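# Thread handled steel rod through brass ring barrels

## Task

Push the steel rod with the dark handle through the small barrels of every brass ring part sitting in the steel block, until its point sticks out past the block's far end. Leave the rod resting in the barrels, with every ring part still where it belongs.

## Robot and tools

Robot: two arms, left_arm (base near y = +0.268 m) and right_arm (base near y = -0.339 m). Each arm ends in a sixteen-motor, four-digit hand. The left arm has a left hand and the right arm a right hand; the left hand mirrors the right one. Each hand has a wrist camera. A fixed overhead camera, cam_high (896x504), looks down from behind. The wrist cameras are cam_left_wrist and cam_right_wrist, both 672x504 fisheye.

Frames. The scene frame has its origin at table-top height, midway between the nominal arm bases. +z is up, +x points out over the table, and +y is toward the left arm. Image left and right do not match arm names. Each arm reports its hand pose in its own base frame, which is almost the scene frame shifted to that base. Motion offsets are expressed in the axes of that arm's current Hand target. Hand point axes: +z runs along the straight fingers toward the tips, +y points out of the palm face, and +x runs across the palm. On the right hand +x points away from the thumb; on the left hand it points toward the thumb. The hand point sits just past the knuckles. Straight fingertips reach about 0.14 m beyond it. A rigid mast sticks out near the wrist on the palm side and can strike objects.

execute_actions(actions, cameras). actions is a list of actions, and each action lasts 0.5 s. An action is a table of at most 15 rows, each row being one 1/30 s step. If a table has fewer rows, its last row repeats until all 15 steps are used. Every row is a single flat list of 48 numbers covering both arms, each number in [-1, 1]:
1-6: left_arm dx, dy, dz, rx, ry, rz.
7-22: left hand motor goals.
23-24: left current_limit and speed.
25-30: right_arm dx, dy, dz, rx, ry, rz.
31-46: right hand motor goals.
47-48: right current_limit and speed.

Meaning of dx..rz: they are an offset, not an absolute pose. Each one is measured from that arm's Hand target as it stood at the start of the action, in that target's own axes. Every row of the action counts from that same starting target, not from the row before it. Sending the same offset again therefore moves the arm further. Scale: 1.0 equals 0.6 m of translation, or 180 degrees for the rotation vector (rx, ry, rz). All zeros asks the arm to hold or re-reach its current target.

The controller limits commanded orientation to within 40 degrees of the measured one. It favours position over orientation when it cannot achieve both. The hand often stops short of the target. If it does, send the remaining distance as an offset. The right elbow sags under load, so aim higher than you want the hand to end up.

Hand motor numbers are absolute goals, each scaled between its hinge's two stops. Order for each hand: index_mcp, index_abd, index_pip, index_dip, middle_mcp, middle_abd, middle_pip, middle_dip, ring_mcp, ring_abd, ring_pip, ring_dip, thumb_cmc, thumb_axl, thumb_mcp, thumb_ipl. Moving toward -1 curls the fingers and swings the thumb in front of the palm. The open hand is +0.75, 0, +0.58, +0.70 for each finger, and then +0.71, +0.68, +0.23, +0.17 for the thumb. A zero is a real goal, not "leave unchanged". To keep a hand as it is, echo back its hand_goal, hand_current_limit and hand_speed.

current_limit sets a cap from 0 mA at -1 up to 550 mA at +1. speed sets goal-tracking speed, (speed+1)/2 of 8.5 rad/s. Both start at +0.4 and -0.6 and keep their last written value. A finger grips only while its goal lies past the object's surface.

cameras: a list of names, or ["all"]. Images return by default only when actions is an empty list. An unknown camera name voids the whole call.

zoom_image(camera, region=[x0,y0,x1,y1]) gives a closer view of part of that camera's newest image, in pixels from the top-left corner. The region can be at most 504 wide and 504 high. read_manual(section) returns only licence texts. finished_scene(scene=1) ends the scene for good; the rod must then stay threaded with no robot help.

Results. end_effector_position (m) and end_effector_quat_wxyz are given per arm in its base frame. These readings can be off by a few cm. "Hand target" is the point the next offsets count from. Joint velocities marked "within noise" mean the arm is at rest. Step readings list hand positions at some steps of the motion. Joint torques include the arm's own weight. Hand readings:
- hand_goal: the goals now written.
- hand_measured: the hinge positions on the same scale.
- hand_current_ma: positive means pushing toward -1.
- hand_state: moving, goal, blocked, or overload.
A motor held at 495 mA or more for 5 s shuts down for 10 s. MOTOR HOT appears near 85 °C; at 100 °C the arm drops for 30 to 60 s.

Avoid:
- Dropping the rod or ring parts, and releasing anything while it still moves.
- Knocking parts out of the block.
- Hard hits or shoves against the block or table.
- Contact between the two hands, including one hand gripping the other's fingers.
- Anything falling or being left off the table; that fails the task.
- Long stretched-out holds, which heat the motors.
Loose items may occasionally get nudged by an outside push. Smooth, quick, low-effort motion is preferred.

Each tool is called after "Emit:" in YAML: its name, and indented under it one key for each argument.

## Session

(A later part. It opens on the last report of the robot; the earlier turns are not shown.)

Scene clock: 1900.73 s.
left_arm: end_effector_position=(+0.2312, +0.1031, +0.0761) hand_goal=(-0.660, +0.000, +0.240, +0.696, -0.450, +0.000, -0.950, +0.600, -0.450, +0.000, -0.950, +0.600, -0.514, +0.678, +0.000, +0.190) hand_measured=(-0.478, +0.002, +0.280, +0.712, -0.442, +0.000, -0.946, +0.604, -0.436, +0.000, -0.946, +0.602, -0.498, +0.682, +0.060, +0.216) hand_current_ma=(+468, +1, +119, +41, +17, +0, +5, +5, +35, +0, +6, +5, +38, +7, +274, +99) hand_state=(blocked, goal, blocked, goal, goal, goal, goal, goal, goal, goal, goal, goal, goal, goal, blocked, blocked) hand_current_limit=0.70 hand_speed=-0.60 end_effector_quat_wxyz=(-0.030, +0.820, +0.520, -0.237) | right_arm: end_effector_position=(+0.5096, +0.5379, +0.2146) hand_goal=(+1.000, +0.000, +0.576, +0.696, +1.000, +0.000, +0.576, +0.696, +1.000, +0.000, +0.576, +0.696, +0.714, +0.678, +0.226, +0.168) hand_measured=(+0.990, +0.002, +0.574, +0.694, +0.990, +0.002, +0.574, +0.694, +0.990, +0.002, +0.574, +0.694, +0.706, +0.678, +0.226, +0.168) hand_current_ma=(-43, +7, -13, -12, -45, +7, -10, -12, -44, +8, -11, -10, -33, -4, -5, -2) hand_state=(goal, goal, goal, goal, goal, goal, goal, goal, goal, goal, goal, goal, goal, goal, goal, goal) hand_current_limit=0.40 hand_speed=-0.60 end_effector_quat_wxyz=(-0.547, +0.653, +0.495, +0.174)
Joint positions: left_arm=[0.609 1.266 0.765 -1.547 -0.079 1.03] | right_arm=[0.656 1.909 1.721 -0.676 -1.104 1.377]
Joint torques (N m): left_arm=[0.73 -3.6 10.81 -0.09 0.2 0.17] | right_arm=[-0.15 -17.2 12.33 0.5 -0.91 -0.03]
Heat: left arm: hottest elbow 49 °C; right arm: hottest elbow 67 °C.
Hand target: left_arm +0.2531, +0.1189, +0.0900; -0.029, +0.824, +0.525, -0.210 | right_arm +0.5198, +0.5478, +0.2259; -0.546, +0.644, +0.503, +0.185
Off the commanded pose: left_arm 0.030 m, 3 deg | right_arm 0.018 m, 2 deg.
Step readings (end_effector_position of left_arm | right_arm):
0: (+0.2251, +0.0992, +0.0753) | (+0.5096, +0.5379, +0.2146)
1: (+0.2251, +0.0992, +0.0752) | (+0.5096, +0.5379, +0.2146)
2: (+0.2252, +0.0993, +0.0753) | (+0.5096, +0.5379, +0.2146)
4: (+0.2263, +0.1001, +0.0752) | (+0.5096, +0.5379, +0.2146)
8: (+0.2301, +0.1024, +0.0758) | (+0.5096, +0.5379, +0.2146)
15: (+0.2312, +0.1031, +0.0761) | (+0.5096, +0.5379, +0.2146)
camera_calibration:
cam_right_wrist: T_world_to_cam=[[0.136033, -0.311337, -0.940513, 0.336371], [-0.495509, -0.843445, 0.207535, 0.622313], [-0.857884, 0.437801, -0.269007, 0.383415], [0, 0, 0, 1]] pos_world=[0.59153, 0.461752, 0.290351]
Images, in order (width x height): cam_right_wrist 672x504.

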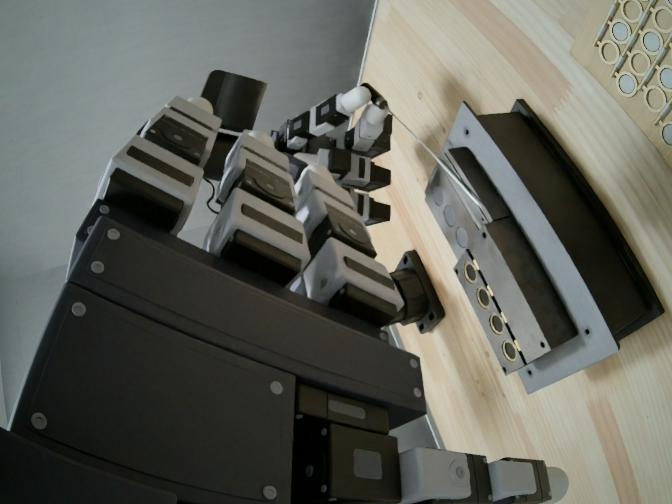

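Emit:
execute_actions:
  actions:
    - [[0.0246,0.006,-0.003,0,0,0.0334,-0.66,0,0.24,0.696,-0.45,0,-0.95,0.6,-0.45,0,-0.95,0.6,-0.514,0.678,0.0,0.19,0.7,-0.6,0,0,0,0,0,0,1,0,0.576,0.696,1,0,0.576,0.696,1,0,0.576,0.696,0.714,0.678,0.226,0.168,0.4,-0.6]]
  cameras: ["cam_right_wrist","cam_high"]

Emit:
zoom_image:
  camera: "cam_right_wrist"
  region: [370, 80, 500, 260]

Emit:
zoom_image:
  camera: "cam_high"
  region: [340, 140, 410, 250]

Scene clock: 1977.53 s.
left_arm: end_effector_position=(+0.2416, +0.1120, +0.0725) hand_goal=(-0.660, +0.000, +0.240, +0.696, -0.450, +0.000, -0.950, +0.600, -0.450, +0.000, -0.950, +0.600, -0.514, +0.678, +0.000, +0.190) hand_measured=(-0.478, +0.002, +0.280, +0.712, -0.442, +0.000, -0.946, +0.604, -0.436, +0.000, -0.946, +0.602, -0.498, +0.682, +0.060, +0.216) hand_current_ma=(+468, +1, +119, +41, +17, +0, +5, +5, +35, +0, +6, +5, +37, +7, +274, +99) hand_state=(blocked, goal, blocked, goal, goal, goal, goal, goal, goal, goal, goal, goal, goal, goal, blocked, blocked) hand_current_limit=0.70 hand_speed=-0.60 end_effector_quat_wxyz=(-0.019, +0.846, +0.476, -0.239) | right_arm: end_effector_position=(+0.5096, +0.5379, +0.2146) hand_goal=(+1.000, +0.000, +0.576, +0.696, +1.000, +0.000, +0.576, +0.696, +1.000, +0.000, +0.576, +0.696, +0.714, +0.678, +0.226, +0.168) hand_measured=(+0.990, +0.002, +0.574, +0.694, +0.990, +0.002, +0.574, +0.694, +0.990, +0.002, +0.574, +0.694, +0.706, +0.678, +0.226, +0.168) hand_current_ma=(-43, +7, -13, -12, -45, +7, -10, -12, -44, +8, -11, -10, -33, -4, -5, -2) hand_state=(goal, goal, goal, goal, goal, goal, goal, goal, goal, goal, goal, goal, goal, goal, goal, goal) hand_current_limit=0.40 hand_speed=-0.60 end_effector_quat_wxyz=(-0.547, +0.653, +0.495, +0.174)
Joint positions: left_arm=[0.633 1.332 0.805 -1.521 -0.093 1.156] | right_arm=[0.656 1.909 1.721 -0.676 -1.104 1.377]
Joint torques (N m): left_arm=[1.26 -4.37 10.65 -0.08 0.19 0.26] | right_arm=[-0.15 -17.08 12.34 0.5 -0.9 -0.03]
Heat: left arm: hottest elbow 49 °C; right arm: hottest elbow 69 °C.
Hand target: left_arm +0.2622, +0.1306, +0.0860; -0.018, +0.850, +0.481, -0.211 | right_arm +0.5198, +0.5478, +0.2259; -0.546, +0.644, +0.503, +0.185
Off the commanded pose: left_arm 0.031 m, 3 deg | right_arm 0.018 m, 2 deg.
Step readings (end_effector_position of left_arm | right_arm):
0: (+0.2312, +0.1031, +0.0761) | (+0.5096, +0.5379, +0.2146)
1: (+0.2312, +0.1031, +0.0760) | (+0.5096, +0.5379, +0.2146)
2: (+0.2315, +0.1032, +0.0759) | (+0.5096, +0.5379, +0.2146)
4: (+0.2336, +0.1055, +0.0750) | (+0.5096, +0.5379, +0.2146)
8: (+0.2403, +0.1126, +0.0723) | (+0.5096, +0.5379, +0.2146)
15: (+0.2418, +0.1131, +0.0721) | (+0.5096, +0.5379, +0.2146)
camera_calibration:
cam_right_wrist: T_world_to_cam=[[0.136033, -0.311337, -0.940513, 0.336371], [-0.495509, -0.843445, 0.207535, 0.622313], [-0.857884, 0.437801, -0.269007, 0.383415], [0, 0, 0, 1]] pos_world=[0.59153, 0.461752, 0.290351]
Images, in order (width x height): cam_high 896x504, cam_right_wrist 672x504.

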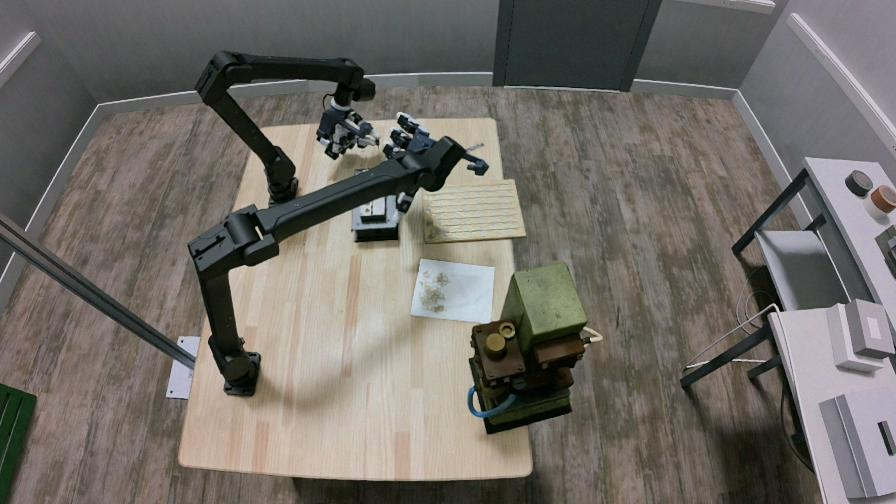

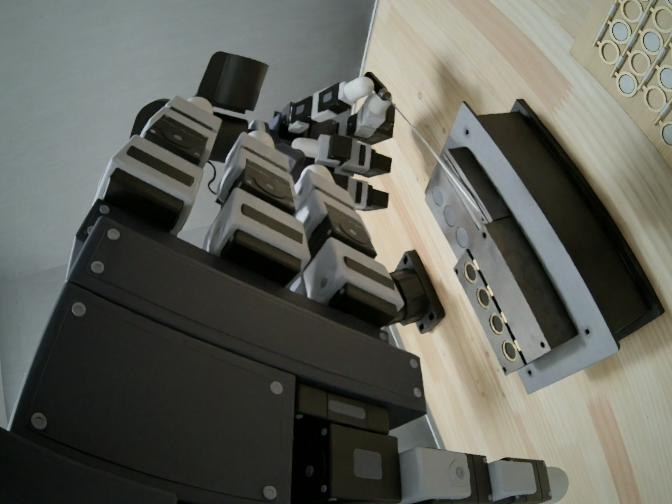

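Scaled by 2.800 from the camera's 672x504 image, which has a finer 960x720 frame.

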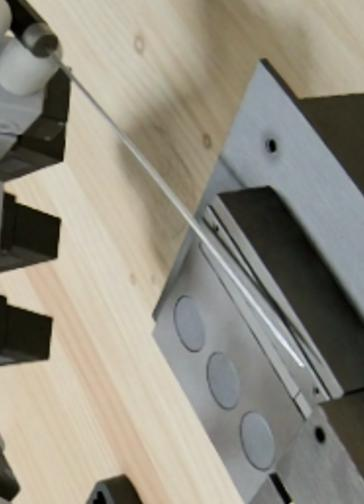

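Scaled by 4.582 from the camera's 896x504 image, which has a finer 1280x720 frame.

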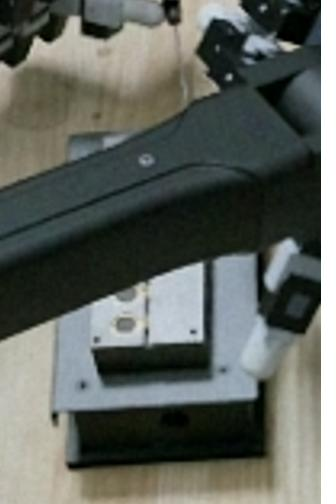

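Emit:
execute_actions:
  actions:
    - [[-0.0122,-0.0111,0.0147,0,0,0,-0.66,0,0.24,0.696,-0.45,0,-0.95,0.6,-0.45,0,-0.95,0.6,-0.514,0.678,0.0,0.19,0.7,-0.6,-0.0575,-0.1223,-0.1445,-0.0985,0.0644,0.0421,1,0,0.576,0.696,1,0,0.576,0.696,1,0,0.576,0.696,0.714,0.678,0.226,0.168,0.4,-0.6]]
    - [[0,0,0,0,0,0,-0.66,0,0.24,0.696,-0.45,0,-0.95,0.6,-0.45,0,-0.95,0.6,-0.514,0.678,0.0,0.19,0.7,-0.6,-0.0878,-0.109,-0.1717,-0.0985,0.0644,0.0421,1,0,0.576,0.696,1,0,0.576,0.696,1,0,0.576,0.696,0.714,0.678,0.226,0.168,0.4,-0.6]]
  cameras: ["cam_right_wrist","cam_high"]

Emit:
zoom_image:
  camera: "cam_right_wrist"
  region: [390, 110, 510, 200]

Emit:
zoom_image:
  camera: "cam_high"
  region: [340, 140, 410, 250]

Scene clock: 1996.50 s.
left_arm: end_effector_position=(+0.2418, +0.1158, +0.0725) hand_goal=(-0.660, +0.000, +0.240, +0.696, -0.450, +0.000, -0.950, +0.600, -0.450, +0.000, -0.950, +0.600, -0.514, +0.678, +0.000, +0.190) hand_measured=(-0.478, +0.002, +0.280, +0.712, -0.442, +0.000, -0.946, +0.604, -0.436, +0.000, -0.946, +0.602, -0.498, +0.682, +0.060, +0.216) hand_current_ma=(+468, +1, +119, +41, +17, +0, +5, +5, +35, +0, +6, +5, +37, +7, +274, +99) hand_state=(blocked, goal, blocked, goal, goal, goal, goal, goal, goal, goal, goal, goal, goal, goal, blocked, blocked) hand_current_limit=0.70 hand_speed=-0.60 end_effector_quat_wxyz=(-0.018, +0.847, +0.477, -0.234) | right_arm: end_effector_position=(+0.3815, +0.3478, +0.2958) hand_goal=(+1.000, +0.000, +0.576, +0.696, +1.000, +0.000, +0.576, +0.696, +1.000, +0.000, +0.576, +0.696, +0.714, +0.678, +0.226, +0.168) hand_measured=(+0.992, +0.002, +0.574, +0.694, +0.994, +0.002, +0.574, +0.694, +0.994, +0.002, +0.574, +0.694, +0.706, +0.678, +0.226, +0.168) hand_current_ma=(-34, +7, -12, -12, -33, +7, -9, -12, -31, +8, -10, -10, -33, -4, -5, -2) hand_state=(goal, goal, goal, goal, goal, goal, goal, goal, goal, goal, goal, goal, goal, goal, goal, goal) hand_current_limit=0.40 hand_speed=-0.60 end_effector_quat_wxyz=(-0.430, +0.788, +0.223, +0.381)
Joint positions: left_arm=[0.646 1.33 0.805 -1.511 -0.095 1.169] | right_arm=[0.747 1.116 0.965 -0.22 -0.351 2.008]
Joint torques (N m): left_arm=[1.32 -6.48 8.1 0.08 0.09 0.24] | right_arm=[0.44 -7.18 9.21 2.22 0 0.24]
Heat: left arm: hottest elbow 49 °C; right arm: hottest elbow 69 °C.
Hand target: left_arm +0.2502, +0.1267, +0.0820; -0.018, +0.850, +0.481, -0.211 | right_arm +0.3808, +0.3529, +0.2928; -0.433, +0.788, +0.219, +0.379
Off the commanded pose: left_arm 0.017 m, 3 deg | right_arm 0.006 m, 1 deg.
Step readings (end_effector_position of left_arm | right_arm):
0: (+0.2416, +0.1120, +0.0725) | (+0.5096, +0.5379, +0.2146)
1: (+0.2416, +0.1120, +0.0725) | (+0.5100, +0.5377, +0.2144)
2: (+0.2416, +0.1121, +0.0725) | (+0.5122, +0.5336, +0.2129)
4: (+0.2418, +0.1130, +0.0723) | (+0.5081, +0.5155, +0.2072)
8: (+0.2418, +0.1152, +0.0722) | (+0.4816, +0.4713, +0.2189)
15: (+0.2417, +0.1158, +0.0725) | (+0.4730, +0.4479, +0.2926)
16: (+0.2418, +0.1159, +0.0725) | (+0.4733, +0.4456, +0.2962)
17: (+0.2418, +0.1159, +0.0725) | (+0.4740, +0.4376, +0.2959)
19: (+0.2418, +0.1158, +0.0725) | (+0.4630, +0.4123, +0.2832)
23: (+0.2418, +0.1158, +0.0725) | (+0.4179, +0.3624, +0.2645)
30: (+0.2418, +0.1158, +0.0725) | (+0.3861, +0.3513, +0.3027)
camera_calibration:
cam_right_wrist: T_world_to_cam=[[-0.0849334, -0.333152, -0.93904, 0.462416], [-0.951496, -0.252577, 0.175669, 0.359627], [-0.295705, 0.908413, -0.295541, 0.00830486], [0, 0, 0, 1]] pos_world=[0.383914, 0.237344, 0.373506]
Images, in order (width x height): cam_high 896x504, cam_right_wrist 672x504.

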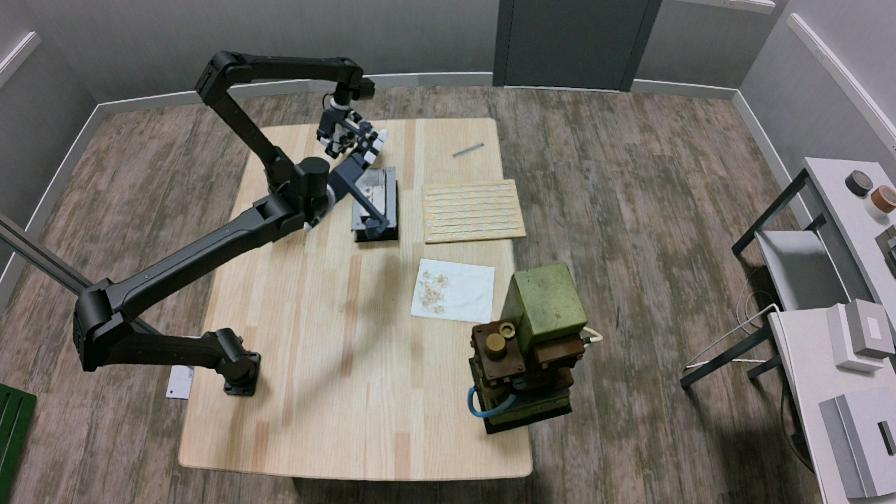

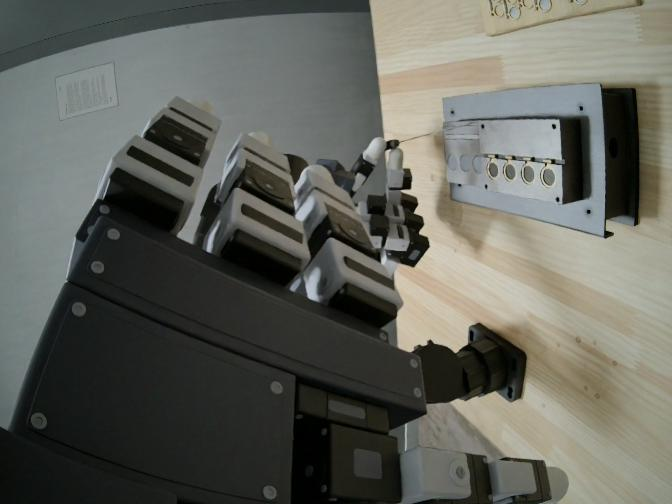

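Scaled by 4.200 from the camera's 672x504 image, which has a finer 960x720 frame.

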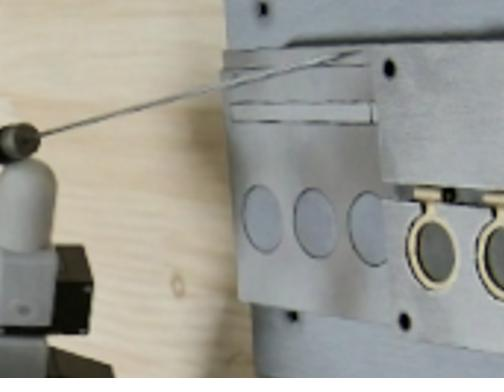

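Scaled by 4.582 from the camera's 896x504 image, which has a finer 1280x720 frame.

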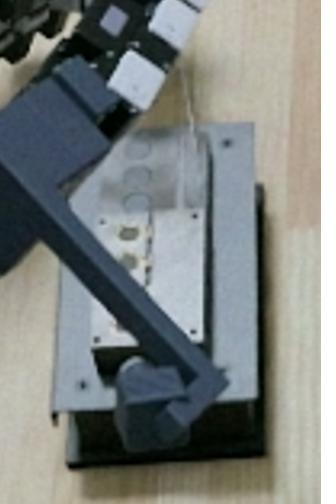

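Emit:
execute_actions:
  actions:
    - [[0.0134,-0.0165,0.0047,0,0,0.0667,-0.66,0,0.24,0.696,-0.45,0,-0.95,0.6,-0.45,0,-0.95,0.6,-0.514,0.678,0.0,0.19,0.7,-0.6,0,0,0,0,0,0,1,0,0.576,0.696,1,0,0.576,0.696,1,0,0.576,0.696,0.714,0.678,0.226,0.168,0.4,-0.6]]
  cameras: ["cam_right_wrist"]

Emit:
zoom_image:
  camera: "cam_right_wrist"
  region: [390, 110, 510, 200]

Scene clock: 2016.03 s.
left_arm: end_effector_position=(+0.2270, +0.1194, +0.0680) hand_goal=(-0.660, +0.000, +0.240, +0.696, -0.450, +0.000, -0.950, +0.600, -0.450, +0.000, -0.950, +0.600, -0.514, +0.678, +0.000, +0.190) hand_measured=(-0.478, +0.000, +0.280, +0.712, -0.442, +0.000, -0.948, +0.602, -0.436, +0.000, -0.946, +0.602, -0.500, +0.682, +0.060, +0.216) hand_current_ma=(+468, +0, +119, +41, +17, +0, +5, +5, +35, +0, +6, +5, +37, +7, +274, +99) hand_state=(blocked, goal, blocked, goal, goal, goal, goal, goal, goal, goal, goal, goal, goal, goal, blocked, blocked) hand_current_limit=0.70 hand_speed=-0.60 end_effector_quat_wxyz=(+0.007, +0.891, +0.386, -0.238) | right_arm: end_effector_position=(+0.3819, +0.3473, +0.2957) hand_goal=(+1.000, +0.000, +0.576, +0.696, +1.000, +0.000, +0.576, +0.696, +1.000, +0.000, +0.576, +0.696, +0.714, +0.678, +0.226, +0.168) hand_measured=(+0.992, +0.002, +0.574, +0.694, +0.994, +0.002, +0.574, +0.694, +0.994, +0.002, +0.574, +0.694, +0.706, +0.678, +0.226, +0.168) hand_current_ma=(-34, +7, -12, -12, -33, +7, -9, -12, -31, +8, -10, -10, -33, -4, -5, -2) hand_state=(goal, goal, goal, goal, goal, goal, goal, goal, goal, goal, goal, goal, goal, goal, goal, goal) hand_current_limit=0.40 hand_speed=-0.60 end_effector_quat_wxyz=(-0.429, +0.789, +0.221, +0.381)
Joint positions: left_arm=[0.716 1.365 0.805 -1.476 -0.128 1.44] | right_arm=[0.747 1.116 0.965 -0.22 -0.347 2.01]
Joint torques (N m): left_arm=[0.91 -4.84 10.09 -0.02 0.23 0.24] | right_arm=[0.5 -6.83 9.24 2.29 0 0.19]
Heat: left arm: hottest elbow 48 °C; right arm: hottest elbow 68 °C.
Hand target: left_arm +0.2447, +0.1381, +0.0791; +0.004, +0.896, +0.390, -0.212 | right_arm +0.3808, +0.3528, +0.2928; -0.433, +0.788, +0.219, +0.379
Off the commanded pose: left_arm 0.028 m, 3 deg | right_arm 0.006 m, 1 deg.
Step readings (end_effector_position of left_arm | right_arm):
0: (+0.2418, +0.1158, +0.0725) | (+0.3815, +0.3478, +0.2958)
1: (+0.2416, +0.1159, +0.0725) | (+0.3815, +0.3477, +0.2958)
2: (+0.2405, +0.1168, +0.0724) | (+0.3816, +0.3477, +0.2958)
4: (+0.2374, +0.1198, +0.0720) | (+0.3818, +0.3475, +0.2958)
8: (+0.2305, +0.1254, +0.0688) | (+0.3819, +0.3473, +0.2957)
15: (+0.2277, +0.1218, +0.0670) | (+0.3819, +0.3473, +0.2957)
camera_calibration:
cam_right_wrist: T_world_to_cam=[[-0.0869705, -0.333045, -0.938891, 0.462852], [-0.952419, -0.248562, 0.176394, 0.358572], [-0.29212, 0.909559, -0.295581, 0.00706457], [0, 0, 0, 1]] pos_world=[0.383829, 0.236852, 0.373406]
Images, in order (width x height): cam_right_wrist 672x504.

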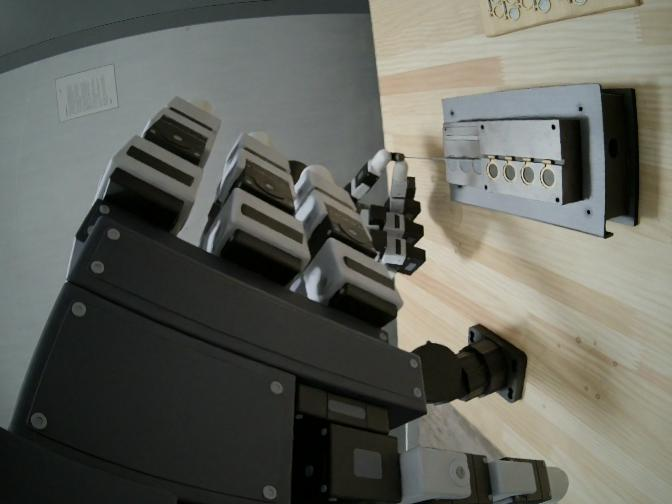

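Scaled by 4.200 from the camera's 672x504 image, which has a finer 960x720 frame.

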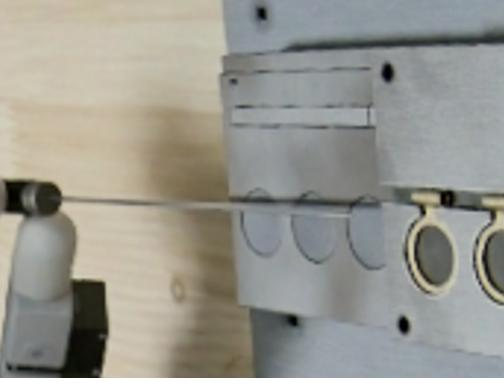

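Emit:
zoom_image:
  camera: "cam_right_wrist"
  region: [450, 130, 530, 190]

Scaled by 6.300 from the camera's 672x504 image, which has a finer 960x720 frame.

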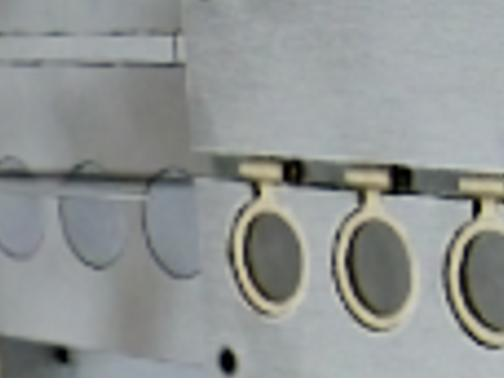

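Emit:
execute_actions:
  actions:
    - [[0.0082,0.007,-0.0047,0,0,0,-0.66,0,0.24,0.696,-0.45,0,-0.95,0.6,-0.45,0,-0.95,0.6,-0.514,0.678,0.0,0.19,0.7,-0.6,0,0,0,0,0,0,1,0,0.576,0.696,1,0,0.576,0.696,1,0,0.576,0.696,0.714,0.678,0.226,0.168,0.4,-0.6]]
  cameras: ["cam_right_wrist"]

Emit:
zoom_image:
  camera: "cam_right_wrist"
  region: [450, 130, 530, 190]

Scene clock: 2034.07 s.
left_arm: end_effector_position=(+0.2315, +0.1217, +0.0682) hand_goal=(-0.660, +0.000, +0.240, +0.696, -0.450, +0.000, -0.950, +0.600, -0.450, +0.000, -0.950, +0.600, -0.514, +0.678, +0.000, +0.190) hand_measured=(-0.478, +0.000, +0.280, +0.712, -0.442, +0.000, -0.948, +0.602, -0.436, +0.000, -0.946, +0.602, -0.500, +0.682, +0.060, +0.216) hand_current_ma=(+468, +0, +119, +41, +17, +0, +5, +5, +35, +0, +6, +5, +37, +7, +274, +99) hand_state=(blocked, goal, blocked, goal, goal, goal, goal, goal, goal, goal, goal, goal, goal, goal, blocked, blocked) hand_current_limit=0.70 hand_speed=-0.60 end_effector_quat_wxyz=(+0.010, +0.891, +0.386, -0.238) | right_arm: end_effector_position=(+0.3819, +0.3473, +0.2957) hand_goal=(+1.000, +0.000, +0.576, +0.696, +1.000, +0.000, +0.576, +0.696, +1.000, +0.000, +0.576, +0.696, +0.714, +0.678, +0.226, +0.168) hand_measured=(+0.992, +0.002, +0.574, +0.694, +0.994, +0.002, +0.574, +0.694, +0.994, +0.002, +0.574, +0.694, +0.706, +0.678, +0.226, +0.168) hand_current_ma=(-34, +7, -12, -12, -33, +7, -9, -12, -31, +8, -10, -10, -33, -4, -5, -2) hand_state=(goal, goal, goal, goal, goal, goal, goal, goal, goal, goal, goal, goal, goal, goal, goal, goal) hand_current_limit=0.40 hand_speed=-0.60 end_effector_quat_wxyz=(-0.429, +0.789, +0.221, +0.381)
Joint positions: left_arm=[0.716 1.379 0.818 -1.476 -0.121 1.441] | right_arm=[0.747 1.116 0.965 -0.22 -0.347 2.01]
Joint torques (N m): left_arm=[0.32 -4.72 10.28 -0.13 0.22 0.18] | right_arm=[0.5 -6.89 9.25 2.29 0 0.19]
Heat: left arm: hottest elbow 48 °C; right arm: hottest elbow 67 °C.
Hand target: left_arm +0.2517, +0.1391, +0.0791; +0.004, +0.896, +0.390, -0.212 | right_arm +0.3808, +0.3528, +0.2928; -0.433, +0.788, +0.219, +0.379
Off the commanded pose: left_arm 0.029 m, 3 deg | right_arm 0.006 m, 1 deg.
Step readings (end_effector_position of left_arm | right_arm):
0: (+0.2270, +0.1194, +0.0681) | (+0.3819, +0.3473, +0.2957)
1: (+0.2270, +0.1193, +0.0681) | (+0.3819, +0.3473, +0.2957)
2: (+0.2272, +0.1192, +0.0681) | (+0.3819, +0.3473, +0.2957)
4: (+0.2279, +0.1192, +0.0679) | (+0.3819, +0.3473, +0.2957)
8: (+0.2304, +0.1208, +0.0678) | (+0.3819, +0.3473, +0.2957)
15: (+0.2315, +0.1217, +0.0682) | (+0.3819, +0.3473, +0.2957)
camera_calibration:
cam_right_wrist: T_world_to_cam=[[-0.0869705, -0.333045, -0.938891, 0.462852], [-0.952419, -0.248562, 0.176394, 0.358572], [-0.29212, 0.909559, -0.295581, 0.00706457], [0, 0, 0, 1]] pos_world=[0.383829, 0.236852, 0.373406]
Images, in order (width x height): cam_right_wrist 672x504.

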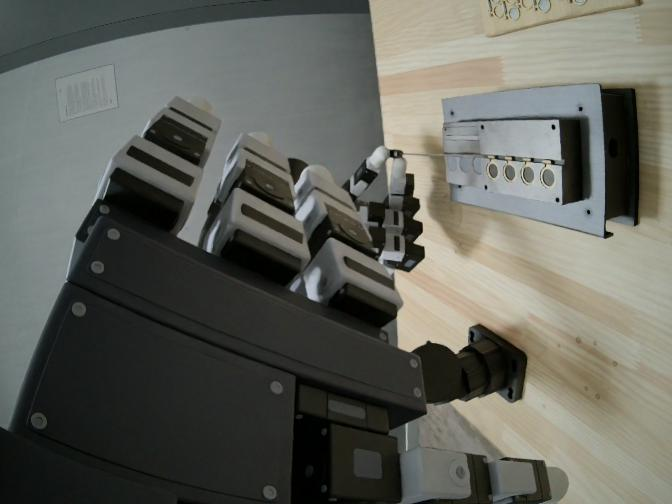

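Scaled by 6.300 from the camera's 672x504 image, which has a finer 960x720 frame.

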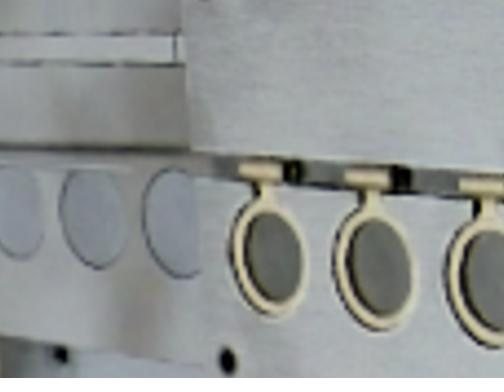

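Emit:
zoom_image:
  camera: "cam_right_wrist"
  region: [440, 135, 500, 175]

Scaled by 8.400 from the camera's 672x504 image, which has a finer 960x720 frame.

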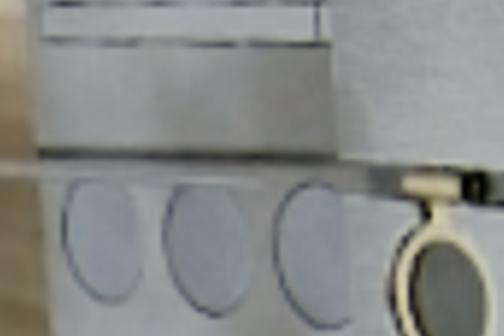

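Emit:
execute_actions:
  actions:
    - [[0,0,0,0,0,0,-0.66,0,0.24,0.696,-0.45,0,-0.95,0.6,-0.45,0,-0.95,0.6,-0.514,0.678,0.0,0.19,0.7,-0.6,0.0587,0.0393,0.21,0.0985,-0.0644,-0.0421,1,0,0.576,0.696,1,0,0.576,0.696,1,0,0.576,0.696,0.714,0.678,0.226,0.168,0.4,-0.6]]
    - [[0,0,0,0,0,0,-0.66,0,0.24,0.696,-0.45,0,-0.95,0.6,-0.45,0,-0.95,0.6,-0.514,0.678,0.0,0.19,0.7,-0.6,0.0363,0.0645,0.1837,0.0985,-0.0644,-0.0421,1,0,0.576,0.696,1,0,0.576,0.696,1,0,0.576,0.696,0.714,0.678,0.226,0.168,0.4,-0.6]]
  cameras: ["cam_right_wrist"]

Emit:
zoom_image:
  camera: "cam_right_wrist"
  region: [370, 80, 500, 260]

Emit:
zoom_image:
  camera: "cam_right_wrist"
  region: [436, 206, 496, 266]

Scene clock: 2049.07 s.
left_arm: end_effector_position=(+0.2315, +0.1217, +0.0682) hand_goal=(-0.660, +0.000, +0.240, +0.696, -0.450, +0.000, -0.950, +0.600, -0.450, +0.000, -0.950, +0.600, -0.514, +0.678, +0.000, +0.190) hand_measured=(-0.478, +0.000, +0.280, +0.712, -0.442, +0.000, -0.948, +0.602, -0.436, +0.000, -0.946, +0.602, -0.500, +0.682, +0.060, +0.216) hand_current_ma=(+468, +0, +119, +41, +17, +0, +5, +5, +35, +0, +6, +5, +37, +7, +274, +99) hand_state=(blocked, goal, blocked, goal, goal, goal, goal, goal, goal, goal, goal, goal, goal, goal, blocked, blocked) hand_current_limit=0.70 hand_speed=-0.60 end_effector_quat_wxyz=(+0.010, +0.891, +0.386, -0.238) | right_arm: end_effector_position=(+0.5091, +0.5383, +0.2024) hand_goal=(+1.000, +0.000, +0.576, +0.696, +1.000, +0.000, +0.576, +0.696, +1.000, +0.000, +0.576, +0.696, +0.714, +0.678, +0.226, +0.168) hand_measured=(+0.990, +0.002, +0.574, +0.694, +0.990, +0.002, +0.574, +0.694, +0.990, +0.002, +0.574, +0.694, +0.706, +0.678, +0.226, +0.168) hand_current_ma=(-43, +7, -12, -12, -45, +7, -9, -12, -44, +8, -10, -10, -33, -4, -5, -2) hand_state=(goal, goal, goal, goal, goal, goal, goal, goal, goal, goal, goal, goal, goal, goal, goal, goal) hand_current_limit=0.40 hand_speed=-0.60 end_effector_quat_wxyz=(-0.554, +0.656, +0.481, +0.180)
Joint positions: left_arm=[0.716 1.379 0.818 -1.476 -0.121 1.441] | right_arm=[0.657 1.903 1.664 -0.56 -1.104 1.452]
Joint torques (N m): left_arm=[0.26 -4.84 10.29 -0.08 0.24 0.19] | right_arm=[-0.15 -18.61 11.93 0.64 -0.89 0.01]
Heat: left arm: hottest elbow 49 °C; right arm: hottest elbow 66 °C.
Hand target: left_arm +0.2517, +0.1391, +0.0791; +0.004, +0.896, +0.390, -0.212 | right_arm +0.5197, +0.5480, +0.2256; -0.546, +0.644, +0.503, +0.185
Off the commanded pose: left_arm 0.029 m, 3 deg | right_arm 0.028 m, 3 deg.
Step readings (end_effector_position of left_arm | right_arm):
0: (+0.2315, +0.1217, +0.0682) | (+0.3819, +0.3473, +0.2957)
1: (+0.2315, +0.1217, +0.0682) | (+0.3811, +0.3488, +0.2952)
2: (+0.2315, +0.1217, +0.0682) | (+0.3787, +0.3558, +0.2930)
4: (+0.2315, +0.1217, +0.0682) | (+0.3792, +0.3799, +0.2894)
8: (+0.2315, +0.1217, +0.0682) | (+0.4126, +0.4173, +0.2601)
15: (+0.2315, +0.1217, +0.0682) | (+0.4511, +0.4279, +0.2092)
16: (+0.2315, +0.1217, +0.0682) | (+0.4514, +0.4300, +0.2111)
17: (+0.2315, +0.1217, +0.0682) | (+0.4487, +0.4375, +0.2153)
19: (+0.2315, +0.1217, +0.0682) | (+0.4528, +0.4631, +0.2322)
23: (+0.2315, +0.1217, +0.0682) | (+0.4822, +0.5116, +0.2471)
30: (+0.2315, +0.1217, +0.0682) | (+0.5015, +0.5325, +0.1951)
camera_calibration:
cam_right_wrist: T_world_to_cam=[[0.114053, -0.298557, -0.947553, 0.330765], [-0.512942, -0.834511, 0.201199, 0.630318], [-0.850813, 0.463093, -0.248321, 0.358171], [0, 0, 0, 1]] pos_world=[0.590329, 0.458894, 0.275539]
Images, in order (width x height): cam_right_wrist 672x504.

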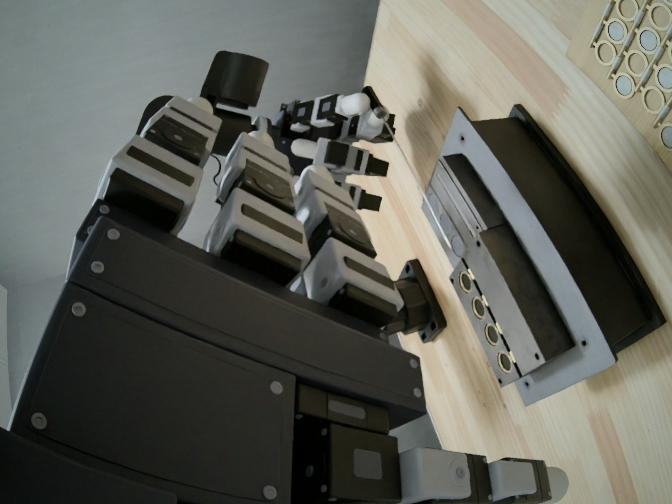

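Scaled by 2.800 from the camera's 672x504 image, which has a finer 960x720 frame.

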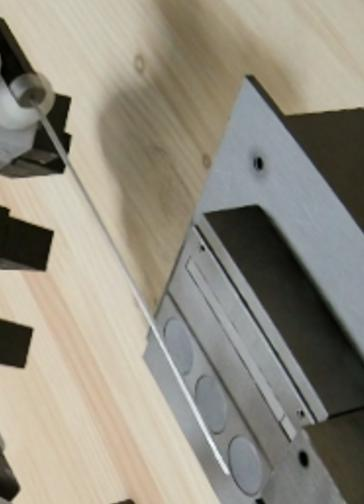

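Scaled by 8.400 from the camera's 672x504 image, which has a finer 960x720 frame.

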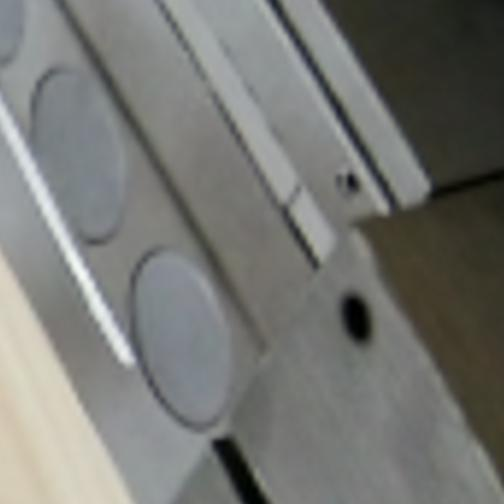

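Emit:
execute_actions:
  actions:
    - [[0.0021,0.0028,0.0261,0,0,0,-0.66,0,0.24,0.696,-0.45,0,-0.95,0.6,-0.45,0,-0.95,0.6,-0.514,0.678,0.0,0.19,0.7,-0.6,0,0,0,0,0,0,1,0,0.576,0.696,1,0,0.576,0.696,1,0,0.576,0.696,0.714,0.678,0.226,0.168,0.4,-0.6]]
  cameras: ["cam_right_wrist"]

Emit:
zoom_image:
  camera: "cam_right_wrist"
  region: [370, 80, 500, 260]

Emit:
zoom_image:
  camera: "cam_right_wrist"
  region: [436, 206, 496, 266]

Scene clock: 2076.93 s.
left_arm: end_effector_position=(+0.2391, +0.1283, +0.0614) hand_goal=(-0.660, +0.000, +0.240, +0.696, -0.450, +0.000, -0.950, +0.600, -0.450, +0.000, -0.950, +0.600, -0.514, +0.678, +0.000, +0.190) hand_measured=(-0.478, +0.000, +0.280, +0.712, -0.442, +0.000, -0.948, +0.602, -0.436, +0.000, -0.946, +0.602, -0.500, +0.682, +0.060, +0.216) hand_current_ma=(+468, +0, +119, +41, +17, +0, +5, +5, +35, +0, +6, +5, +37, +7, +274, +99) hand_state=(blocked, goal, blocked, goal, goal, goal, goal, goal, goal, goal, goal, goal, goal, goal, blocked, blocked) hand_current_limit=0.70 hand_speed=-0.60 end_effector_quat_wxyz=(+0.006, +0.894, +0.388, -0.223) | right_arm: end_effector_position=(+0.5094, +0.5381, +0.2144) hand_goal=(+1.000, +0.000, +0.576, +0.696, +1.000, +0.000, +0.576, +0.696, +1.000, +0.000, +0.576, +0.696, +0.714, +0.678, +0.226, +0.168) hand_measured=(+0.990, +0.002, +0.574, +0.694, +0.990, +0.002, +0.574, +0.694, +0.990, +0.002, +0.574, +0.694, +0.706, +0.678, +0.226, +0.168) hand_current_ma=(-43, +7, -12, -12, -45, +7, -9, -12, -44, +8, -10, -10, -33, -4, -5, -2) hand_state=(goal, goal, goal, goal, goal, goal, goal, goal, goal, goal, goal, goal, goal, goal, goal, goal) hand_current_limit=0.40 hand_speed=-0.60 end_effector_quat_wxyz=(-0.547, +0.653, +0.494, +0.173)
Joint positions: left_arm=[0.716 1.392 0.818 -1.431 -0.121 1.441] | right_arm=[0.657 1.909 1.721 -0.676 -1.104 1.379]
Joint torques (N m): left_arm=[0.15 -4.95 7.86 0.09 0.23 0.2] | right_arm=[-0.15 -16.26 12.45 0.55 -0.91 -0.07]
Heat: left arm: hottest elbow 50 °C; right arm: hottest elbow 63 °C.
Hand target: left_arm +0.2477, +0.1361, +0.0642; +0.004, +0.896, +0.390, -0.212 | right_arm +0.5198, +0.5480, +0.2257; -0.546, +0.644, +0.503, +0.185
Off the commanded pose: left_arm 0.012 m, 1 deg | right_arm 0.018 m, 2 deg.
Step readings (end_effector_position of left_arm | right_arm):
0: (+0.2315, +0.1217, +0.0682) | (+0.5092, +0.5383, +0.2025)
1: (+0.2316, +0.1217, +0.0681) | (+0.5091, +0.5383, +0.2025)
2: (+0.2321, +0.1222, +0.0678) | (+0.5087, +0.5379, +0.2027)
4: (+0.2344, +0.1242, +0.0662) | (+0.5072, +0.5367, +0.2035)
8: (+0.2378, +0.1271, +0.0627) | (+0.5076, +0.5368, +0.2109)
15: (+0.2390, +0.1281, +0.0614) | (+0.5093, +0.5381, +0.2194)
camera_calibration:
cam_right_wrist: T_world_to_cam=[[0.134289, -0.311873, -0.940586, 0.337378], [-0.495553, -0.843107, 0.2088, 0.622016], [-0.858134, 0.438071, -0.26777, 0.382797], [0, 0, 0, 1]] pos_world=[0.591427, 0.461953, 0.289957]
Images, in order (width x height): cam_right_wrist 672x504.

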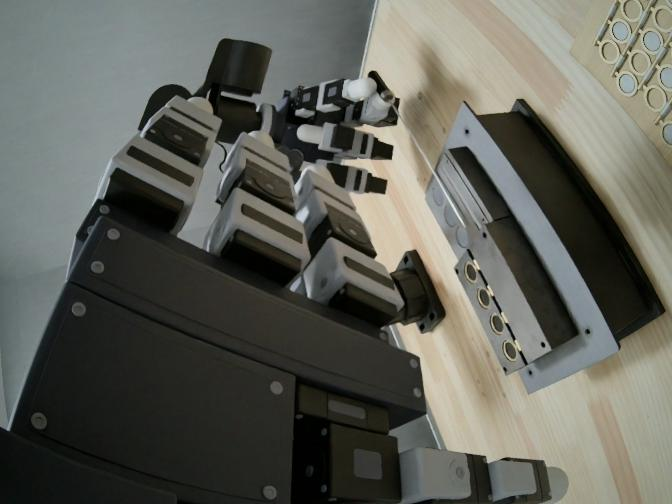

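Scaled by 2.800 from the camera's 672x504 image, which has a finer 960x720 frame.

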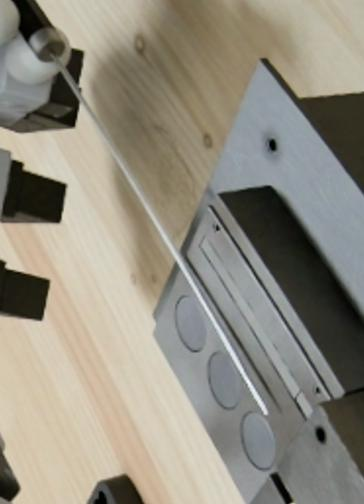

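Scaled by 8.400 from the camera's 672x504 image, which has a finer 960x720 frame.

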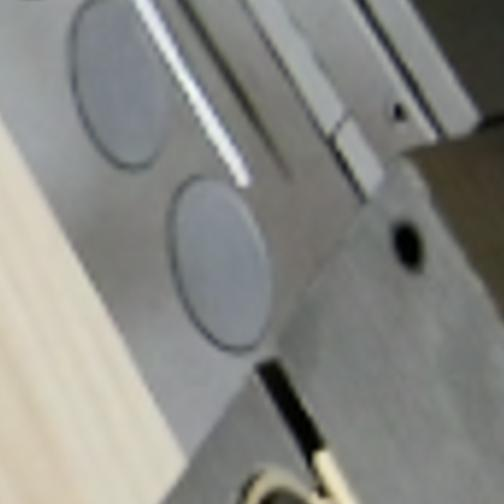

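Emit:
execute_actions:
  actions:
    - [[-0.03,-0.0173,0.0138,0,0,0,-0.66,0,0.24,0.696,-0.45,0,-0.95,0.6,-0.45,0,-0.95,0.6,-0.514,0.678,0.0,0.19,0.7,-0.6,0,0,0,0,0,0,1,0,0.576,0.696,1,0,0.576,0.696,1,0,0.576,0.696,0.714,0.678,0.226,0.168,0.4,-0.6]]
  cameras: ["cam_right_wrist"]

Emit:
zoom_image:
  camera: "cam_right_wrist"
  region: [436, 206, 496, 266]

Scene clock: 2087.87 s.
left_arm: end_effector_position=(+0.2295, +0.1272, +0.0639) hand_goal=(-0.660, +0.000, +0.240, +0.696, -0.450, +0.000, -0.950, +0.600, -0.450, +0.000, -0.950, +0.600, -0.514, +0.678, +0.000, +0.190) hand_measured=(-0.478, +0.000, +0.280, +0.712, -0.442, +0.000, -0.948, +0.602, -0.436, +0.000, -0.946, +0.602, -0.500, +0.682, +0.060, +0.216) hand_current_ma=(+468, +0, +119, +41, +17, +0, +5, +5, +35, +0, +5, +5, +37, +7, +274, +99) hand_state=(blocked, goal, blocked, goal, goal, goal, goal, goal, goal, goal, goal, goal, goal, goal, blocked, blocked) hand_current_limit=0.70 hand_speed=-0.60 end_effector_quat_wxyz=(+0.003, +0.895, +0.388, -0.218) | right_arm: end_effector_position=(+0.5095, +0.5382, +0.2145) hand_goal=(+1.000, +0.000, +0.576, +0.696, +1.000, +0.000, +0.576, +0.696, +1.000, +0.000, +0.576, +0.696, +0.714, +0.678, +0.226, +0.168) hand_measured=(+0.990, +0.002, +0.574, +0.694, +0.990, +0.002, +0.574, +0.694, +0.990, +0.002, +0.574, +0.694, +0.706, +0.678, +0.226, +0.168) hand_current_ma=(-43, +7, -12, -12, -45, +7, -9, -12, -44, +8, -10, -10, -33, -4, -5, -2) hand_state=(goal, goal, goal, goal, goal, goal, goal, goal, goal, goal, goal, goal, goal, goal, goal, goal) hand_current_limit=0.40 hand_speed=-0.60 end_effector_quat_wxyz=(-0.547, +0.653, +0.495, +0.174)
Joint positions: left_arm=[0.734 1.359 0.796 -1.43 -0.13 1.459] | right_arm=[0.657 1.909 1.721 -0.676 -1.104 1.377]
Joint torques (N m): left_arm=[1.32 -6.24 5.67 0.01 0.1 0.3] | right_arm=[-0.15 -17.2 12.33 0.5 -0.91 -0.03]
Heat: left arm: hottest elbow 50 °C; right arm: hottest elbow 65 °C.
Hand target: left_arm +0.2264, +0.1294, +0.0651; +0.004, +0.896, +0.390, -0.212 | right_arm +0.5198, +0.5481, +0.2257; -0.546, +0.644, +0.504, +0.185
Off the commanded pose: left_arm 0.004 m, 1 deg | right_arm 0.018 m, 2 deg.
Step readings (end_effector_position of left_arm | right_arm):
0: (+0.2391, +0.1283, +0.0614) | (+0.5095, +0.5381, +0.2144)
1: (+0.2391, +0.1283, +0.0614) | (+0.5095, +0.5381, +0.2144)
2: (+0.2390, +0.1283, +0.0613) | (+0.5095, +0.5381, +0.2144)
4: (+0.2379, +0.1288, +0.0614) | (+0.5095, +0.5382, +0.2144)
8: (+0.2324, +0.1275, +0.0625) | (+0.5095, +0.5382, +0.2144)
15: (+0.2296, +0.1274, +0.0638) | (+0.5095, +0.5382, +0.2144)
camera_calibration:
cam_right_wrist: T_world_to_cam=[[0.136103, -0.311206, -0.940546, 0.336184], [-0.495337, -0.84357, 0.20744, 0.62259], [-0.857973, 0.437654, -0.268964, 0.383338], [0, 0, 0, 1]] pos_world=[0.59153, 0.462051, 0.290151]
Images, in order (width x height): cam_right_wrist 672x504.

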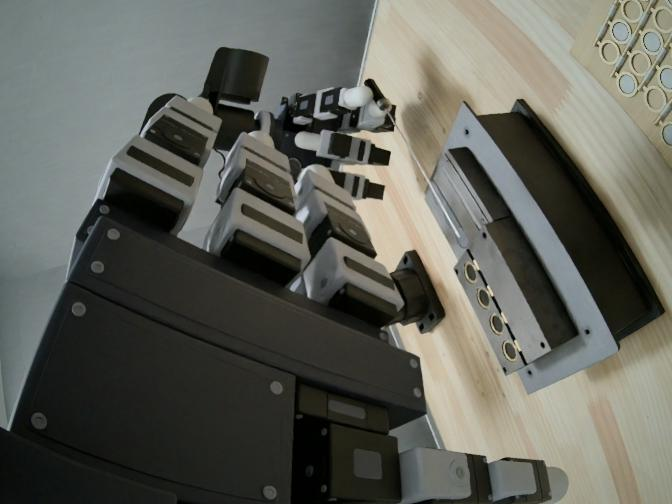

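Scaled by 8.400 from the camera's 672x504 image, which has a finer 960x720 frame.

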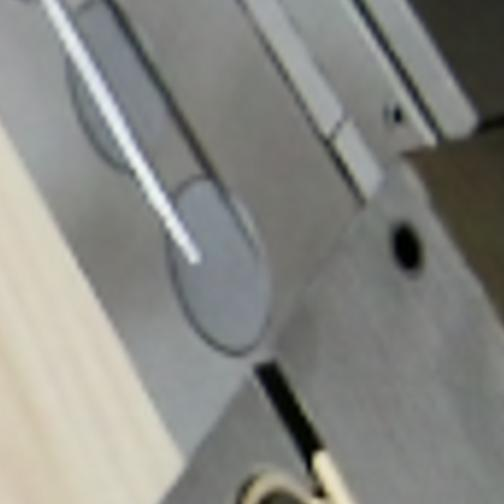

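Emit:
execute_actions:
  actions:
    - [[0.0039,0.0031,0.0033,0,0,0,-0.66,0,0.24,0.696,-0.45,0,-0.95,0.6,-0.45,0,-0.95,0.6,-0.514,0.678,0.0,0.19,0.7,-0.6,-0.0575,-0.1223,-0.1445,-0.0985,0.0644,0.0421,1,0,0.576,0.696,1,0,0.576,0.696,1,0,0.576,0.696,0.714,0.678,0.226,0.168,0.4,-0.6]]
    - [[0,0,0,0,0,0,-0.66,0,0.24,0.696,-0.45,0,-0.95,0.6,-0.45,0,-0.95,0.6,-0.514,0.678,0.0,0.19,0.7,-0.6,-0.0878,-0.109,-0.1717,-0.0985,0.0644,0.0421,1,0,0.576,0.696,1,0,0.576,0.696,1,0,0.576,0.696,0.714,0.678,0.226,0.168,0.4,-0.6]]
  cameras: ["cam_right_wrist"]

Emit:
zoom_image:
  camera: "cam_right_wrist"
  region: [390, 110, 510, 200]

Emit:
zoom_image:
  camera: "cam_right_wrist"
  region: [440, 135, 500, 175]

Scene clock: 2098.93 s.
left_arm: end_effector_position=(+0.2307, +0.1283, +0.0634) hand_goal=(-0.660, +0.000, +0.240, +0.696, -0.450, +0.000, -0.950, +0.600, -0.450, +0.000, -0.950, +0.600, -0.514, +0.678, +0.000, +0.190) hand_measured=(-0.478, +0.000, +0.280, +0.712, -0.442, +0.000, -0.948, +0.602, -0.436, +0.000, -0.946, +0.602, -0.500, +0.682, +0.060, +0.216) hand_current_ma=(+468, +0, +119, +41, +17, +0, +5, +5, +35, +0, +5, +5, +37, +7, +274, +99) hand_state=(blocked, goal, blocked, goal, goal, goal, goal, goal, goal, goal, goal, goal, goal, goal, blocked, blocked) hand_current_limit=0.70 hand_speed=-0.60 end_effector_quat_wxyz=(+0.003, +0.896, +0.388, -0.215) | right_arm: end_effector_position=(+0.3816, +0.3479, +0.2957) hand_goal=(+1.000, +0.000, +0.576, +0.696, +1.000, +0.000, +0.576, +0.696, +1.000, +0.000, +0.576, +0.696, +0.714, +0.678, +0.226, +0.168) hand_measured=(+0.992, +0.002, +0.574, +0.694, +0.994, +0.002, +0.574, +0.694, +0.994, +0.002, +0.574, +0.694, +0.706, +0.678, +0.226, +0.168) hand_current_ma=(-34, +7, -11, -12, -33, +7, -9, -12, -31, +8, -9, -10, -33, -4, -5, -2) hand_state=(goal, goal, goal, goal, goal, goal, goal, goal, goal, goal, goal, goal, goal, goal, goal, goal) hand_current_limit=0.40 hand_speed=-0.60 end_effector_quat_wxyz=(-0.430, +0.788, +0.223, +0.381)
Joint positions: left_arm=[0.734 1.359 0.796 -1.423 -0.13 1.459] | right_arm=[0.748 1.117 0.965 -0.22 -0.35 2.008]
Joint torques (N m): left_arm=[1.14 -5.6 5.63 0.08 0.18 0.23] | right_arm=[0.38 -6.77 9.26 2.19 0 0.25]
Heat: left arm: hottest elbow 48 °C; right arm: hottest elbow 66 °C.
Hand target: left_arm +0.2283, +0.1294, +0.0622; +0.004, +0.896, +0.390, -0.212 | right_arm +0.3808, +0.3530, +0.2927; -0.433, +0.788, +0.219, +0.379
Off the commanded pose: left_arm 0.003 m, 0 deg | right_arm 0.006 m, 1 deg.
Step readings (end_effector_position of left_arm | right_arm):
0: (+0.2295, +0.1272, +0.0639) | (+0.5095, +0.5382, +0.2145)
1: (+0.2295, +0.1272, +0.0639) | (+0.5100, +0.5379, +0.2144)
2: (+0.2295, +0.1272, +0.0639) | (+0.5118, +0.5343, +0.2129)
4: (+0.2298, +0.1274, +0.0638) | (+0.5077, +0.5152, +0.2072)
8: (+0.2305, +0.1281, +0.0635) | (+0.4819, +0.4720, +0.2181)
15: (+0.2307, +0.1283, +0.0634) | (+0.4729, +0.4481, +0.2928)
16: (+0.2307, +0.1283, +0.0634) | (+0.4734, +0.4456, +0.2963)
17: (+0.2307, +0.1283, +0.0634) | (+0.4741, +0.4384, +0.2959)
19: (+0.2307, +0.1283, +0.0634) | (+0.4626, +0.4117, +0.2829)
23: (+0.2307, +0.1283, +0.0634) | (+0.4186, +0.3631, +0.2642)
30: (+0.2307, +0.1283, +0.0634) | (+0.3859, +0.3515, +0.3029)
camera_calibration:
cam_right_wrist: T_world_to_cam=[[-0.0851903, -0.333177, -0.939008, 0.462448], [-0.951567, -0.252208, 0.175818, 0.359555], [-0.295404, 0.908506, -0.295555, 0.00805181], [0, 0, 0, 1]] pos_world=[0.383915, 0.237445, 0.373406]
Images, in order (width x height): cam_right_wrist 672x504.

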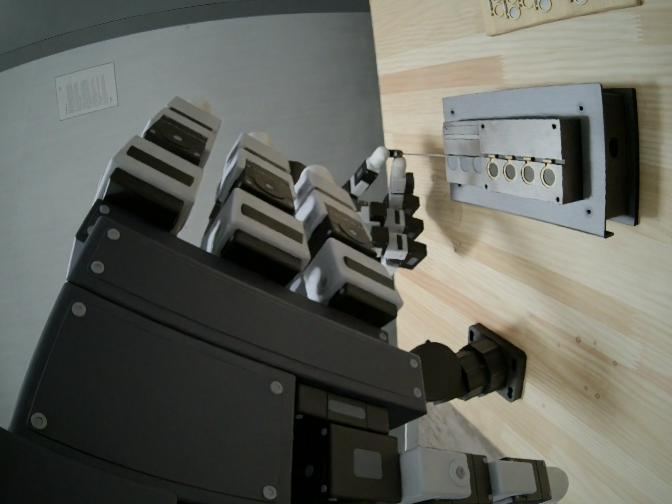

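Scaled by 4.200 from the camera's 672x504 image, which has a finer 960x720 frame.

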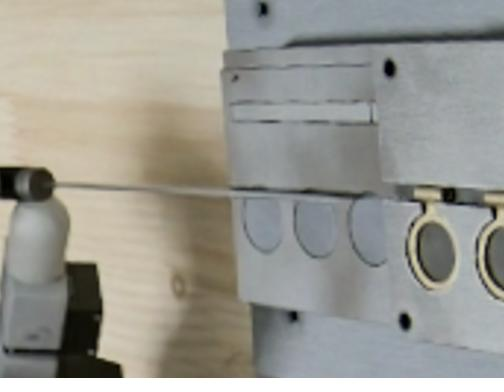

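Scaled by 8.400 from the camera's 672x504 image, which has a finer 960x720 frame.

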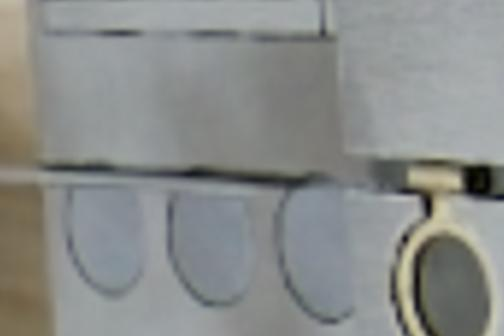

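Emit:
execute_actions:
  actions:
    - [[-0.0211,0.0326,0.0032,0,0,0,-0.66,0,0.24,0.696,-0.45,0,-0.95,0.6,-0.45,0,-0.95,0.6,-0.514,0.678,0.0,0.19,0.7,-0.6,0,0,0,0,0,0,1,0,0.576,0.696,1,0,0.576,0.696,1,0,0.576,0.696,0.714,0.678,0.226,0.168,0.4,-0.6]]
  cameras: ["cam_right_wrist"]

Emit:
zoom_image:
  camera: "cam_right_wrist"
  region: [440, 135, 500, 175]

Scene clock: 2111.77 s.
left_arm: end_effector_position=(+0.2326, +0.1105, +0.0607) hand_goal=(-0.660, +0.000, +0.240, +0.696, -0.450, +0.000, -0.950, +0.600, -0.450, +0.000, -0.950, +0.600, -0.514, +0.678, +0.000, +0.190) hand_measured=(-0.510, +0.002, +0.274, +0.710, -0.442, +0.000, -0.948, +0.602, -0.436, +0.000, -0.946, +0.602, -0.500, +0.682, +0.042, +0.210) hand_current_ma=(+468, +4, +102, +33, +17, +0, +4, +5, +35, +0, +5, +5, +34, +7, +176, +74) hand_state=(blocked, goal, blocked, goal, goal, goal, goal, goal, goal, goal, goal, goal, goal, goal, blocked, goal) hand_current_limit=0.70 hand_speed=-0.60 end_effector_quat_wxyz=(+0.007, +0.895, +0.391, -0.217) | right_arm: end_effector_position=(+0.3819, +0.3475, +0.2956) hand_goal=(+1.000, +0.000, +0.576, +0.696, +1.000, +0.000, +0.576, +0.696, +1.000, +0.000, +0.576, +0.696, +0.714, +0.678, +0.226, +0.168) hand_measured=(+0.992, +0.002, +0.574, +0.694, +0.994, +0.002, +0.574, +0.694, +0.994, +0.002, +0.574, +0.694, +0.706, +0.678, +0.226, +0.168) hand_current_ma=(-34, +7, -11, -12, -33, +7, -9, -12, -31, +8, -9, -10, -33, -4, -5, -2) hand_state=(goal, goal, goal, goal, goal, goal, goal, goal, goal, goal, goal, goal, goal, goal, goal, goal) hand_current_limit=0.40 hand_speed=-0.60 end_effector_quat_wxyz=(-0.429, +0.789, +0.221, +0.381)
Joint positions: left_arm=[0.689 1.341 0.768 -1.423 -0.103 1.414] | right_arm=[0.748 1.117 0.965 -0.22 -0.346 2.01]
Joint torques (N m): left_arm=[-1.26 -6.18 5.78 -0.28 0.22 0.03] | right_arm=[0.56 -6.83 9.25 2.29 0.01 0.2]
Heat: left arm: hottest elbow 47 °C; right arm: hottest elbow 67 °C.
Hand target: left_arm +0.2336, +0.1065, +0.0621; +0.004, +0.896, +0.390, -0.212 | right_arm +0.3808, +0.3530, +0.2927; -0.433, +0.788, +0.219, +0.379
Off the commanded pose: left_arm 0.004 m, 1 deg | right_arm 0.006 m, 1 deg.
Step readings (end_effector_position of left_arm | right_arm):
0: (+0.2307, +0.1283, +0.0634) | (+0.3815, +0.3479, +0.2957)
1: (+0.2306, +0.1281, +0.0633) | (+0.3815, +0.3479, +0.2957)
2: (+0.2308, +0.1273, +0.0633) | (+0.3816, +0.3479, +0.2957)
4: (+0.2304, +0.1234, +0.0622) | (+0.3818, +0.3477, +0.2957)
8: (+0.2300, +0.1128, +0.0602) | (+0.3819, +0.3475, +0.2956)
15: (+0.2324, +0.1101, +0.0609) | (+0.3819, +0.3475, +0.2956)
camera_calibration:
cam_right_wrist: T_world_to_cam=[[-0.0872098, -0.333028, -0.938875, 0.462907], [-0.952394, -0.248502, 0.176612, 0.358534], [-0.292129, 0.909582, -0.295502, 0.00682218], [0, 0, 0, 1]] pos_world=[0.383828, 0.237052, 0.373307]
Images, in order (width x height): cam_right_wrist 672x504.

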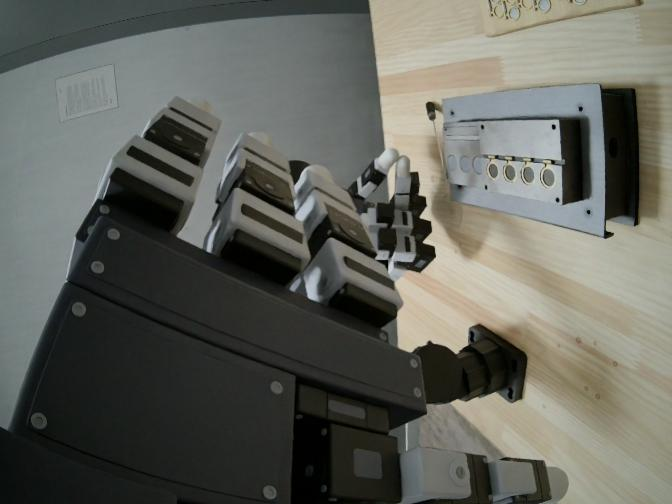

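Scaled by 8.400 from the camera's 672x504 image, which has a finer 960x720 frame.

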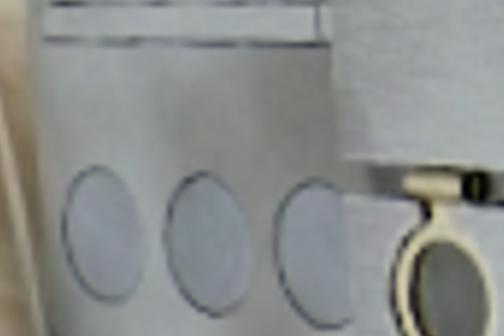

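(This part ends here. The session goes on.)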